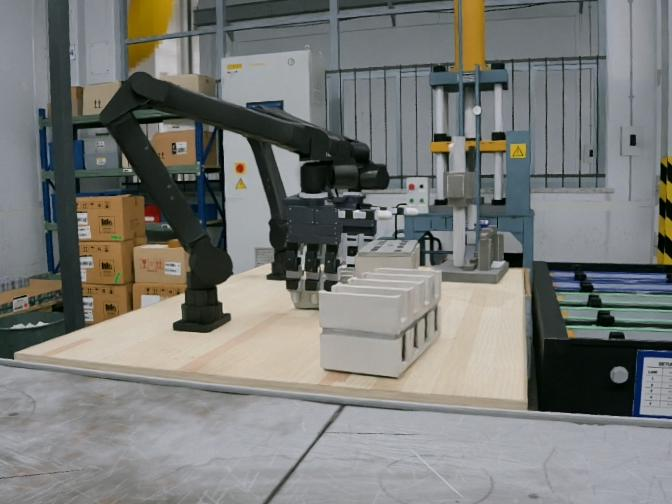

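{"api": "execute_actions", "payload": {
  "actions": [
    [[0,0.05,0,0,0,0, 0,-1,-0.4,-0.6,0,-1,-0.4,-0.6,0,-1,-0.4,-0.6,-0.714,-0.678,-0.226,-0.168,0.40,-0.7, 0,-0.06,0,0,0,0, 0,-1,-0.4,-0.6,0,-1,-0.4,-0.6,0,-1,-0.4,-0.6,-0.714,-0.678,-0.226,-0.168,0.40,-0.7]],
    [[-0.01,0.07,-0.01,0,0,0, 0,-1,-0.56,-0.6,0,-1,-0.56,-0.6,0,-1,-0.56,-0.6,-0.714,-0.678,-0.226,-0.168,0.40,-0.7, -0.01,-0.07,-0.02,0,0,0, 0,-1,-0.56,-0.6,0,-1,-0.56,-0.6,0,-1,-0.56,-0.6,-0.714,-0.678,-0.226,-0.168,0.40,-0.7]],
    [[0,0.03,0,0,0,0, 0,-1,-0.56,-0.6,0,-1,-0.56,-0.6,0,-1,-0.56,-0.6,-0.714,-0.678,-0.226,-0.168,0.40,-0.7, 0,-0.03,0,0,0,0, 0,-1,-0.56,-0.6,0,-1,-0.56,-0.6,0,-1,-0.56,-0.6,-0.714,-0.678,-0.226,-0.168,0.40,-0.7]]
  ],
  "cameras": ["all"]
}}

Scene clock: 1668.10 s.
left_arm: end_effector_position=(+0.3048, -0.1978, +0.1612) hand_goal=(+0.000, -1.000, -0.560, -0.600, +0.000, -1.000, -0.560, -0.600, +0.000, -1.000, -0.560, -0.600, -0.714, -0.678, -0.226, -0.168) hand_measured=(+0.002, -0.998, -0.558, -0.602, +0.002, -0.998, -0.558, -0.604, +0.004, -0.998, -0.556, -0.602, -0.716, -0.678, -0.222, -0.168) hand_current_ma=(+2, +1, +2, -2, +2, +1, +2, -2, +2, +1, +2, -2, -1, +0, +6, +0) hand_state=(goal, goal, goal, goal, goal, goal, goal, goal, goal, goal, goal, goal, goal, goal, goal, goal) hand_current_limit=0.40 hand_speed=-0.70 end_effector_quat_wxyz=(+0.129, +0.991, +0.027, +0.032) | right_arm: end_effector_position=(+0.2364, +0.2161, +0.1711) hand_goal=(+0.000, -1.000, -0.560, -0.600, +0.000, -1.000, -0.560, -0.600, +0.000, -1.000, -0.560, -0.600, -0.714, -0.678, -0.226, -0.168) hand_measured=(+0.004, -0.998, -0.556, -0.602, +0.004, -0.998, -0.558, -0.604, +0.002, -0.998, -0.556, -0.602, -0.716, -0.678, -0.222, -0.168) hand_current_ma=(+3, +1, +4, -3, +3, +1, +3, -4, +3, +1, +4, -3, -1, +1, +8, +0) hand_state=(goal, goal, goal, goal, goal, goal, goal, goal, goal, goal, goal, goal, goal, goal, goal, goal) hand_current_limit=0.40 hand_speed=-0.70 end_effector_quat_wxyz=(+0.031, -0.015, +0.991, +0.129)
Joint positions: left_arm=[-0.266 1.077 0.765 -1.119 0.228 1.234] | right_arm=[0.407 0.903 0.688 -1.197 -0.216 -1.178]
Joint torques (N m): left_arm=[0.38 -7 7.69 -0.1 0.5 0.15] | right_arm=[-3.55 -4.89 9.66 0.1 -0.36 -0.1]
Heat: left arm: hottest wrist yaw 81 °C; right arm: hottest elbow 77 °C.
Hand target: left_arm +0.3022, -0.1955, +0.1650; +0.131, +0.990, +0.026, +0.035 | right_arm +0.2350, +0.2122, +0.1709; +0.030, -0.014, +0.991, +0.130
Off the commanded pose: left_arm 0.005 m, 0 deg | right_arm 0.004 m, 0 deg.
MOTOR HOT: cleared for the motors of the right arm.
Step readings (end_effector_position of left_arm | right_arm):
0: (+0.2992, -0.2443, +0.1508) | (+0.2282, +0.2620, +0.1587)
1: (+0.2992, -0.2443, +0.1509) | (+0.2281, +0.2619, +0.1585)
2: (+0.2989, -0.2444, +0.1510) | (+0.2278, +0.2622, +0.1589)
4: (+0.2991, -0.2447, +0.1539) | (+0.2273, +0.2629, +0.1620)
8: (+0.2999, -0.2430, +0.1574) | (+0.2284, +0.2602, +0.1658)
15: (+0.3001, -0.2424, +0.1572) | (+0.2294, +0.2588, +0.1664)
16: (+0.3000, -0.2423, +0.1573) | (+0.2293, +0.2587, +0.1665)
17: (+0.2998, -0.2415, +0.1574) | (+0.2295, +0.2581, +0.1667)
19: (+0.3005, -0.2374, +0.1589) | (+0.2316, +0.2542, +0.1684)
23: (+0.3030, -0.2185, +0.1587) | (+0.2357, +0.2372, +0.1704)
30: (+0.3018, -0.2144, +0.1604) | (+0.2343, +0.2326, +0.1714)
31: (+0.3016, -0.2144, +0.1604) | (+0.2340, +0.2326, +0.1714)
32: (+0.3017, -0.2138, +0.1607) | (+0.2340, +0.2320, +0.1713)
34: (+0.3026, -0.2102, +0.1609) | (+0.2352, +0.2282, +0.1710)
38: (+0.3060, -0.1990, +0.1604) | (+0.2385, +0.2181, +0.1703)
45: (+0.3054, -0.1975, +0.1611) | (+0.2371, +0.2162, +0.1711)

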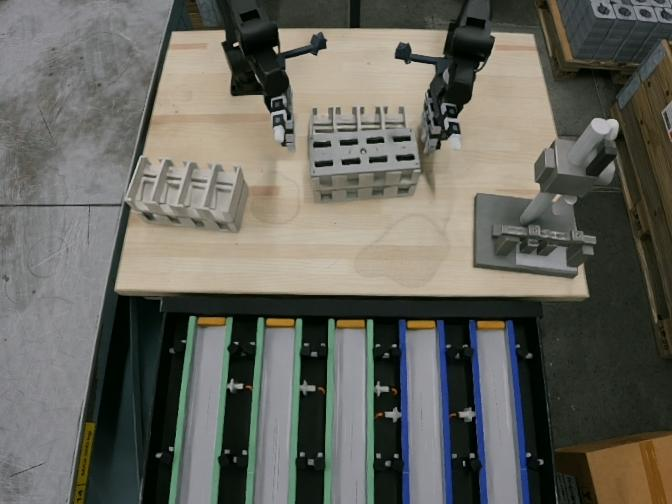

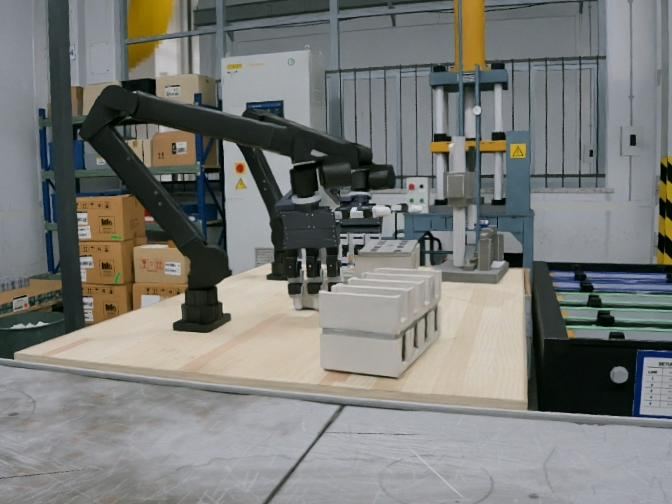

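{"api": "zoom_image", "payload": {
  "camera": "cam_high",
  "region": [260, 80, 480, 220]
}}

Scaled by 2.291.

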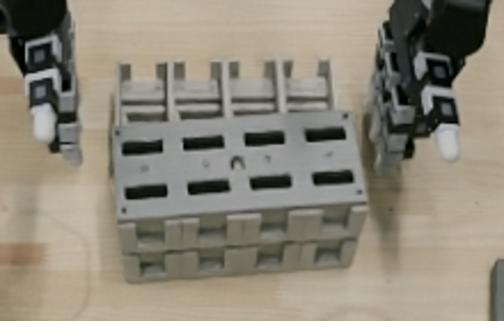

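{"api": "execute_actions", "payload": {
  "actions": [
    [[-0.05,0.03,0.1,0,0,0, 0,-1,-0.56,-0.6,0,-1,-0.56,-0.6,0,-1,-0.56,-0.6,-0.714,-0.678,-0.226,-0.168,0.40,-0.7, -0.05,-0.03,0.1,0,0,0, 0,-1,-0.56,-0.6,0,-1,-0.56,-0.6,0,-1,-0.56,-0.6,-0.714,-0.678,-0.226,-0.168,0.40,-0.7]]
  ],
  "cameras": ["all"]
}}

{"api": "zoom_image", "payload": {
  "camera": "cam_high",
  "region": [260, 80, 480, 220]
}}

Scene clock: 1702.50 s.
left_arm: end_effector_position=(+0.2587, -0.1758, +0.1987) hand_goal=(+0.000, -1.000, -0.560, -0.600, +0.000, -1.000, -0.560, -0.600, +0.000, -1.000, -0.560, -0.600, -0.714, -0.678, -0.226, -0.168) hand_measured=(+0.002, -0.998, -0.558, -0.602, +0.002, -0.998, -0.558, -0.604, +0.002, -0.998, -0.556, -0.602, -0.716, -0.678, -0.222, -0.168) hand_current_ma=(+1, +1, +2, -2, +1, +1, +2, -2, +1, +1, +2, -2, -1, +0, +6, +0) hand_state=(goal, goal, goal, goal, goal, goal, goal, goal, goal, goal, goal, goal, goal, goal, goal, goal) hand_current_limit=0.40 hand_speed=-0.70 end_effector_quat_wxyz=(+0.123, +0.992, +0.030, +0.012) | right_arm: end_effector_position=(+0.1925, +0.1922, +0.2040) hand_goal=(+0.000, -1.000, -0.560, -0.600, +0.000, -1.000, -0.560, -0.600, +0.000, -1.000, -0.560, -0.600, -0.714, -0.678, -0.226, -0.168) hand_measured=(+0.002, -0.998, -0.556, -0.602, +0.002, -0.998, -0.558, -0.604, +0.002, -0.998, -0.556, -0.602, -0.716, -0.678, -0.222, -0.168) hand_current_ma=(+2, +1, +4, -3, +2, +1, +3, -4, +2, +1, +4, -3, -1, +1, +8, +0) hand_state=(goal, goal, goal, goal, goal, goal, goal, goal, goal, goal, goal, goal, goal, goal, goal, goal) hand_current_limit=0.40 hand_speed=-0.70 end_effector_quat_wxyz=(+0.007, -0.012, +0.993, +0.119)
Joint positions: left_arm=[-0.227 0.923 0.781 -1.341 0.233 1.274] | right_arm=[0.382 0.76 0.721 -1.431 -0.218 -1.203]
Joint torques (N m): left_arm=[0.03 -3.66 12.52 -0.18 0.51 0.14] | right_arm=[-2.84 -2.32 15.68 0.02 -0.35 -0.08]
Heat: left arm: hottest wrist yaw 62 °C; right arm: hottest elbow 67 °C.
Hand target: left_arm +0.2722, -0.1775, +0.2249; +0.131, +0.990, +0.026, +0.034 | right_arm +0.2050, +0.1942, +0.2309; +0.030, -0.015, +0.991, +0.130
Off the commanded pose: left_arm 0.030 m, 3 deg | right_arm 0.030 m, 3 deg.
Step readings (end_effector_position of left_arm | right_arm):
0: (+0.3048, -0.1978, +0.1612) | (+0.2363, +0.2161, +0.1711)
1: (+0.3043, -0.1977, +0.1611) | (+0.2361, +0.2160, +0.1711)
2: (+0.3014, -0.1966, +0.1613) | (+0.2333, +0.2149, +0.1710)
4: (+0.2899, -0.1925, +0.1656) | (+0.2211, +0.2098, +0.1734)
8: (+0.2694, -0.1838, +0.1847) | (+0.1990, +0.2000, +0.1879)
15: (+0.2610, -0.1771, +0.1993) | (+0.1943, +0.1939, +0.2044)

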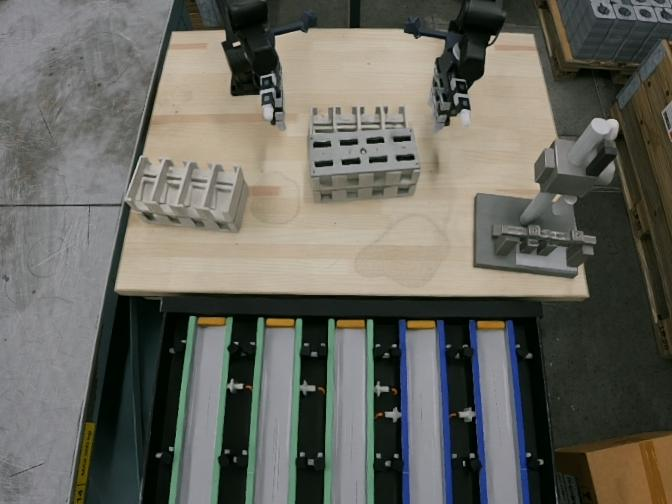

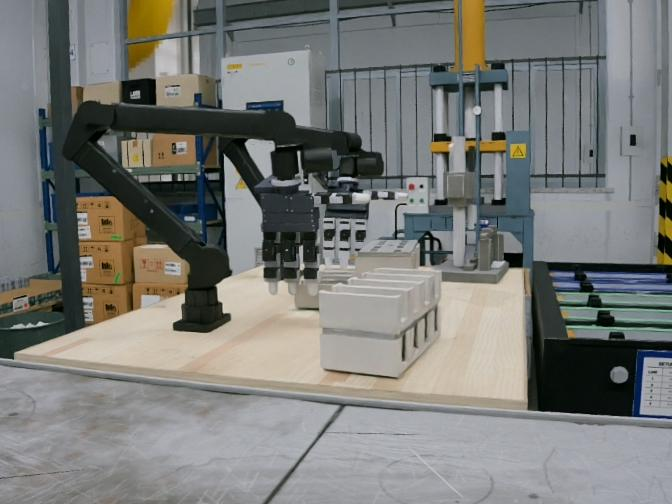

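Scaled by 2.291.

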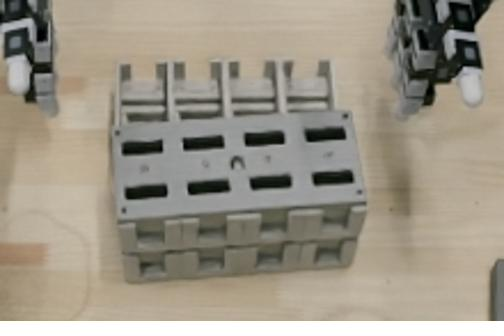

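{"api": "execute_actions", "payload": {
  "actions": [
    [[0,0,-0.05,0,0,0, 0,-1,-0.56,-0.6,0,-1,-0.56,-0.6,0,-1,-0.56,-0.6,-0.714,-0.678,-0.226,-0.168,0.40,-0.7, 0,0,-0.05,0,0,0, 0,-1,-0.56,-0.6,0,-1,-0.56,-0.6,0,-1,-0.56,-0.6,-0.714,-0.678,-0.226,-0.168,0.40,-0.7]]
  ]
}}

Scene clock: 1707.83 s.
left_arm: end_effector_position=(+0.2684, -0.1778, +0.1968) hand_goal=(+0.000, -1.000, -0.560, -0.600, +0.000, -1.000, -0.560, -0.600, +0.000, -1.000, -0.560, -0.600, -0.714, -0.678, -0.226, -0.168) hand_measured=(+0.002, -0.998, -0.558, -0.602, +0.002, -0.998, -0.558, -0.604, +0.002, -0.998, -0.556, -0.602, -0.716, -0.678, -0.222, -0.168) hand_current_ma=(+1, +1, +2, -2, +1, +1, +2, -2, +1, +1, +2, -2, -1, +0, +6, +0) hand_state=(goal, goal, goal, goal, goal, goal, goal, goal, goal, goal, goal, goal, goal, goal, goal, goal) hand_current_limit=0.40 hand_speed=-0.70 end_effector_quat_wxyz=(+0.129, +0.991, +0.027, +0.032) | right_arm: end_effector_position=(+0.2017, +0.1955, +0.2029) hand_goal=(+0.000, -1.000, -0.560, -0.600, +0.000, -1.000, -0.560, -0.600, +0.000, -1.000, -0.560, -0.600, -0.714, -0.678, -0.226, -0.168) hand_measured=(+0.002, -0.998, -0.556, -0.602, +0.002, -0.998, -0.558, -0.604, +0.002, -0.998, -0.556, -0.602, -0.716, -0.678, -0.222, -0.168) hand_current_ma=(+2, +1, +4, -3, +2, +1, +3, -4, +2, +1, +4, -3, -1, +1, +8, +0) hand_state=(goal, goal, goal, goal, goal, goal, goal, goal, goal, goal, goal, goal, goal, goal, goal, goal) hand_current_limit=0.40 hand_speed=-0.70 end_effector_quat_wxyz=(+0.028, -0.015, +0.991, +0.128)
Joint positions: left_arm=[-0.225 0.928 0.77 -1.284 0.234 1.277] | right_arm=[0.379 0.76 0.708 -1.373 -0.22 -1.207]
Joint torques (N m): left_arm=[0.62 -4.25 8.01 0.81 0.52 0.14] | right_arm=[-2.73 -2.14 10.06 0.96 -0.37 -0.08]
Heat: left arm: hottest wrist yaw 61 °C; right arm: hottest elbow 68 °C.
Hand target: left_arm +0.2722, -0.1775, +0.1950; +0.131, +0.990, +0.026, +0.035 | right_arm +0.2050, +0.1942, +0.2009; +0.030, -0.015, +0.991, +0.130
Off the commanded pose: left_arm 0.004 m, 0 deg | right_arm 0.004 m, 0 deg.
Step readings (end_effector_position of left_arm | right_arm):
0: (+0.2586, -0.1758, +0.1987) | (+0.1924, +0.1922, +0.2040)
1: (+0.2586, -0.1758, +0.1987) | (+0.1924, +0.1922, +0.2040)
2: (+0.2588, -0.1759, +0.1987) | (+0.1926, +0.1922, +0.2040)
4: (+0.2613, -0.1763, +0.1995) | (+0.1955, +0.1931, +0.2050)
8: (+0.2680, -0.1777, +0.2014) | (+0.2018, +0.1954, +0.2073)
15: (+0.2682, -0.1778, +0.1972) | (+0.2014, +0.1954, +0.2029)

{"api": "execute_actions", "payload": {
  "actions": [
    [[0.05,-0.0375,-0.05,0,0,0, 0,-1,-0.56,-0.6,0,-1,-0.56,-0.6,0,-1,-0.56,-0.6,-0.714,-0.678,-0.226,-0.168,0.30,-0.7, 0.05,0.0375,-0.06,0,0,0, 0,-1,-0.56,-0.6,0,-1,-0.56,-0.6,0,-1,-0.56,-0.6,-0.714,-0.678,-0.226,-0.168,0.30,-0.7]],
    [[0,-0.037,0,0,0,0, 0,-1,-0.56,-0.6,0,-1,-0.56,-0.6,0,-1,-0.56,-0.6,-0.714,-0.678,-0.226,-0.168,0.30,-0.7, 0,0.037,0,0,0,0, 0,-1,-0.56,-0.6,0,-1,-0.56,-0.6,0,-1,-0.56,-0.6,-0.714,-0.678,-0.226,-0.168,0.30,-0.7]],
    [[0,-0.03,0.01,0,0,0, 0,-1,-0.4,-0.6,0,-1,-0.4,-0.6,0,-1,-0.4,-0.6,-0.714,-0.678,-0.226,-0.168,0.30,-0.7, 0,0.03,0.01,0,0,0, 0,-1,-0.4,-0.6,0,-1,-0.4,-0.6,0,-1,-0.4,-0.6,-0.714,-0.678,-0.226,-0.168,0.30,-0.7]],
    [[0,-0.01,0,0,0,0, 0,-1,-0.28,-0.55,0,-1,-0.28,-0.55,0,-1,-0.28,-0.55,-0.714,-0.678,-0.226,-0.168,0.35,-0.7, 0,0.01,0,0,0,0, 0,-1,-0.28,-0.55,0,-1,-0.28,-0.55,0,-1,-0.28,-0.55,-0.714,-0.678,-0.226,-0.168,0.35,-0.7]]
  ],
  "cameras": ["all"]
}}

Scene clock: 1718.40 s.
left_arm: end_effector_position=(+0.2889, -0.2290, +0.1517) hand_goal=(+0.000, -1.000, -0.280, -0.550, +0.000, -1.000, -0.280, -0.550, +0.000, -1.000, -0.280, -0.550, -0.714, -0.678, -0.226, -0.168) hand_measured=(+0.008, -1.000, -0.306, -0.562, +0.010, -1.000, -0.322, -0.572, +0.008, -1.000, -0.340, -0.574, -0.716, -0.678, -0.222, -0.168) hand_current_ma=(+6, +0, -45, -17, +10, +0, -87, -36, +7, +0, -146, -42, -2, +0, +6, +0) hand_state=(goal, goal, blocked, goal, goal, goal, blocked, blocked, goal, goal, blocked, blocked, goal, goal, goal, goal) hand_current_limit=0.35 hand_speed=-0.70 end_effector_quat_wxyz=(+0.109, +0.993, +0.030, +0.019) | right_arm: end_effector_position=(+0.2236, +0.2415, +0.1504) hand_goal=(+0.000, -1.000, -0.280, -0.550, +0.000, -1.000, -0.280, -0.550, +0.000, -1.000, -0.280, -0.550, -0.714, -0.678, -0.226, -0.168) hand_measured=(+0.002, -1.000, -0.328, -0.570, +0.002, -1.000, -0.312, -0.564, +0.008, -1.000, -0.350, -0.580, -0.716, -0.678, -0.222, -0.168) hand_current_ma=(+3, +0, -128, -44, +2, +0, -79, -28, +10, +0, -213, -69, -2, +1, +8, +0) hand_state=(goal, goal, blocked, blocked, goal, goal, blocked, goal, goal, goal, blocked, blocked, goal, goal, goal, goal) hand_current_limit=0.35 hand_speed=-0.70 end_effector_quat_wxyz=(+0.014, -0.006, +0.994, +0.107)
Joint positions: left_arm=[-0.409 1.085 0.76 -1.117 0.18 1.089] | right_arm=[0.553 0.941 0.671 -1.163 -0.167 -1.019]
Joint torques (N m): left_arm=[-1.2 -5.6 10.85 1.17 1.31 -0.11] | right_arm=[-0.15 -3.25 14.19 1.35 -1.04 0.16]
Heat: left arm: hottest wrist yaw 59 °C; right arm: hottest elbow 65 °C.
Hand target: left_arm +0.3022, -0.2462, +0.1710; +0.131, +0.990, +0.026, +0.035 | right_arm +0.2350, +0.2629, +0.1710; +0.030, -0.015, +0.991, +0.130
Off the commanded pose: left_arm 0.029 m, 3 deg | right_arm 0.032 m, 3 deg.
Step readings (end_effector_position of left_arm | right_arm):
0: (+0.2684, -0.1778, +0.1968) | (+0.2017, +0.1955, +0.2029)
1: (+0.2686, -0.1779, +0.1968) | (+0.2018, +0.1956, +0.2028)
2: (+0.2705, -0.1784, +0.1960) | (+0.2036, +0.1963, +0.2017)
4: (+0.2781, -0.1817, +0.1921) | (+0.2119, +0.1996, +0.1960)
8: (+0.2909, -0.1918, +0.1745) | (+0.2254, +0.2055, +0.1753)
15: (+0.2966, -0.1969, +0.1633) | (+0.2319, +0.2120, +0.1644)
16: (+0.2971, -0.1970, +0.1634) | (+0.2323, +0.2125, +0.1646)
17: (+0.2974, -0.1980, +0.1633) | (+0.2326, +0.2134, +0.1646)
19: (+0.2966, -0.2029, +0.1631) | (+0.2317, +0.2187, +0.1640)
23: (+0.2918, -0.2163, +0.1626) | (+0.2266, +0.2307, +0.1613)
30: (+0.2933, -0.2182, +0.1603) | (+0.2287, +0.2327, +0.1589)
31: (+0.2936, -0.2182, +0.1604) | (+0.2290, +0.2327, +0.1589)
32: (+0.2934, -0.2187, +0.1600) | (+0.2290, +0.2332, +0.1585)
34: (+0.2919, -0.2217, +0.1592) | (+0.2270, +0.2364, +0.1574)
38: (+0.2861, -0.2310, +0.1572) | (+0.2209, +0.2446, +0.1542)
45: (+0.2868, -0.2313, +0.1561) | (+0.2219, +0.2449, +0.1535)
46: (+0.2870, -0.2312, +0.1561) | (+0.2220, +0.2448, +0.1534)
47: (+0.2873, -0.2306, +0.1555) | (+0.2224, +0.2445, +0.1531)
49: (+0.2883, -0.2292, +0.1535) | (+0.2229, +0.2427, +0.1516)
53: (+0.2887, -0.2290, +0.1519) | (+0.2235, +0.2415, +0.1506)
60: (+0.2889, -0.2290, +0.1518) | (+0.2235, +0.2416, +0.1504)

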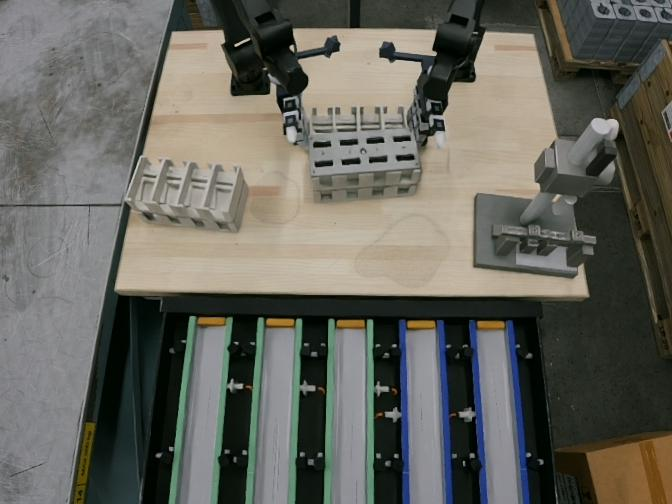

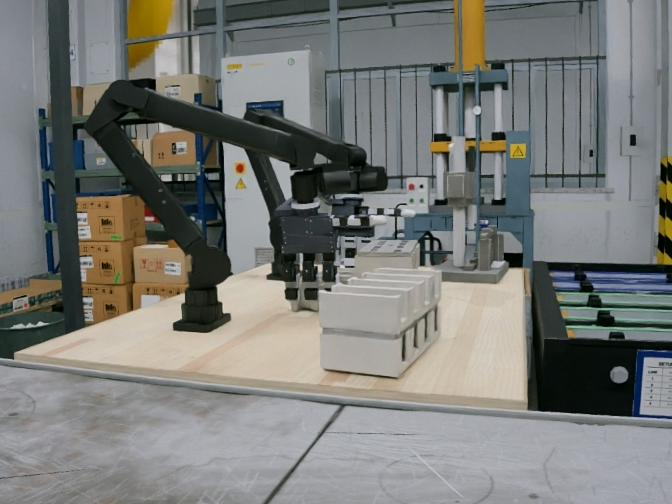

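{"api": "execute_actions", "payload": {
  "actions": [
    [[0,-0.04,0,0,0,0, 0,-1,-0.25,-0.55,0,-1,-0.25,-0.55,0,-1,-0.25,-0.55,-0.714,-0.678,-0.226,-0.168,0.40,-0.7, 0,0.04,0,0,0,0, 0,-1,-0.25,-0.55,0,-1,-0.25,-0.55,0,-1,-0.25,-0.55,-0.714,-0.678,-0.226,-0.168,0.40,-0.7]],
    [[-0.08,0,0.02,0,0,0.025, 0,-1,-0.25,-0.55,0,-1,-0.25,-0.55,0,-1,-0.25,-0.55,-0.714,-0.678,-0.226,-0.168,0.40,-0.7, -0.04,0,0.02,0,0,0.025, 0,-1,-0.25,-0.55,0,-1,-0.25,-0.55,0,-1,-0.25,-0.55,-0.714,-0.678,-0.226,-0.168,0.40,-0.7]]
  ],
  "cameras": ["all"]
}}

Scene clock: 1724.23 s.
left_arm: end_effector_position=(+0.2524, -0.2421, +0.1485) hand_goal=(+0.000, -1.000, -0.250, -0.550, +0.000, -1.000, -0.250, -0.550, +0.000, -1.000, -0.250, -0.550, -0.714, -0.678, -0.226, -0.168) hand_measured=(-0.010, -1.000, -0.300, -0.572, -0.008, -1.000, -0.306, -0.584, -0.010, -1.000, -0.324, -0.586, -0.716, -0.678, -0.222, -0.168) hand_current_ma=(-9, +0, -112, -37, -8, +0, -136, -70, -10, +0, -200, -71, -1, +0, +6, +0) hand_state=(goal, goal, blocked, blocked, goal, goal, blocked, blocked, goal, goal, blocked, blocked, goal, goal, goal, goal) hand_current_limit=0.40 hand_speed=-0.70 end_effector_quat_wxyz=(+0.073, +0.994, +0.075, +0.023) | right_arm: end_effector_position=(+0.2064, +0.2515, +0.1456) hand_goal=(+0.000, -1.000, -0.250, -0.550, +0.000, -1.000, -0.250, -0.550, +0.000, -1.000, -0.250, -0.550, -0.714, -0.678, -0.226, -0.168) hand_measured=(-0.008, -1.000, -0.308, -0.572, -0.008, -1.002, -0.304, -0.578, +0.002, -1.000, -0.310, -0.578, -0.716, -0.678, -0.222, -0.168) hand_current_ma=(-9, +0, -168, -47, -11, -1, -155, -63, +1, -1, -172, -64, -2, +1, +8, +0) hand_state=(goal, goal, blocked, blocked, goal, goal, blocked, blocked, goal, goal, blocked, blocked, goal, goal, goal, goal) hand_current_limit=0.40 hand_speed=-0.70 end_effector_quat_wxyz=(+0.002, -0.029, +0.997, +0.076)
Joint positions: left_arm=[-0.584 0.996 0.716 -1.165 0.086 0.831] | right_arm=[0.64 0.96 0.69 -1.21 -0.122 -0.983]
Joint torques (N m): left_arm=[-1.96 -6.95 10.35 1.74 2.8 -0.19] | right_arm=[1.2 -5.71 15.05 1.98 -2.71 -0.03]
Heat: left arm: hottest wrist yaw 61 °C; right arm: hottest elbow 65 °C.
Hand target: left_arm +0.2542, -0.2701, +0.1830; +0.129, +0.989, +0.065, +0.040 | right_arm +0.2109, +0.2869, +0.1829; +0.024, -0.053, +0.990, +0.131
Off the commanded pose: left_arm 0.045 m, 7 deg | right_arm 0.052 m, 7 deg.
Step readings (end_effector_position of left_arm | right_arm):
0: (+0.2889, -0.2290, +0.1517) | (+0.2236, +0.2415, +0.1504)
1: (+0.2889, -0.2290, +0.1517) | (+0.2236, +0.2415, +0.1504)
2: (+0.2889, -0.2292, +0.1510) | (+0.2236, +0.2415, +0.1497)
4: (+0.2875, -0.2313, +0.1489) | (+0.2233, +0.2437, +0.1490)
8: (+0.2864, -0.2348, +0.1468) | (+0.2231, +0.2471, +0.1474)
15: (+0.2869, -0.2352, +0.1466) | (+0.2238, +0.2478, +0.1471)
16: (+0.2869, -0.2353, +0.1465) | (+0.2237, +0.2477, +0.1470)
17: (+0.2865, -0.2358, +0.1469) | (+0.2232, +0.2479, +0.1470)
19: (+0.2824, -0.2387, +0.1484) | (+0.2219, +0.2485, +0.1471)
23: (+0.2628, -0.2416, +0.1489) | (+0.2129, +0.2501, +0.1462)
30: (+0.2528, -0.2418, +0.1485) | (+0.2068, +0.2515, +0.1456)

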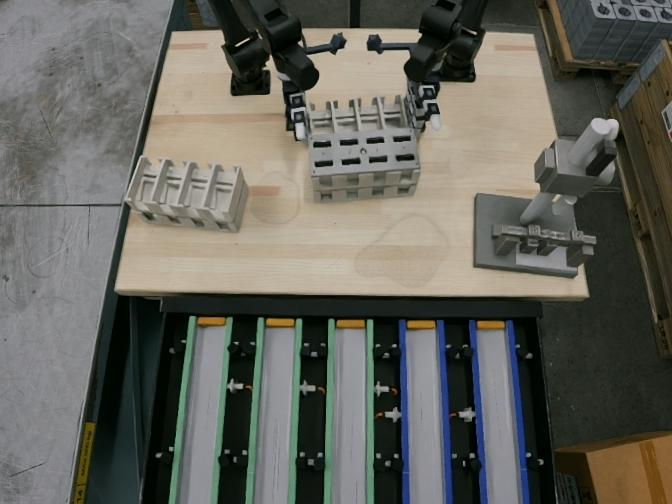

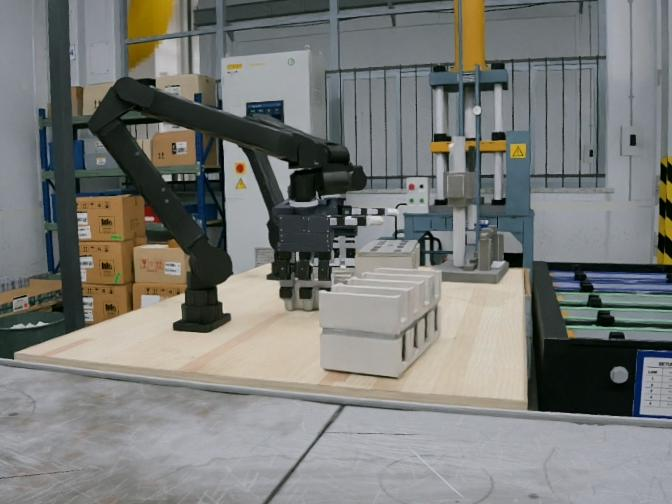

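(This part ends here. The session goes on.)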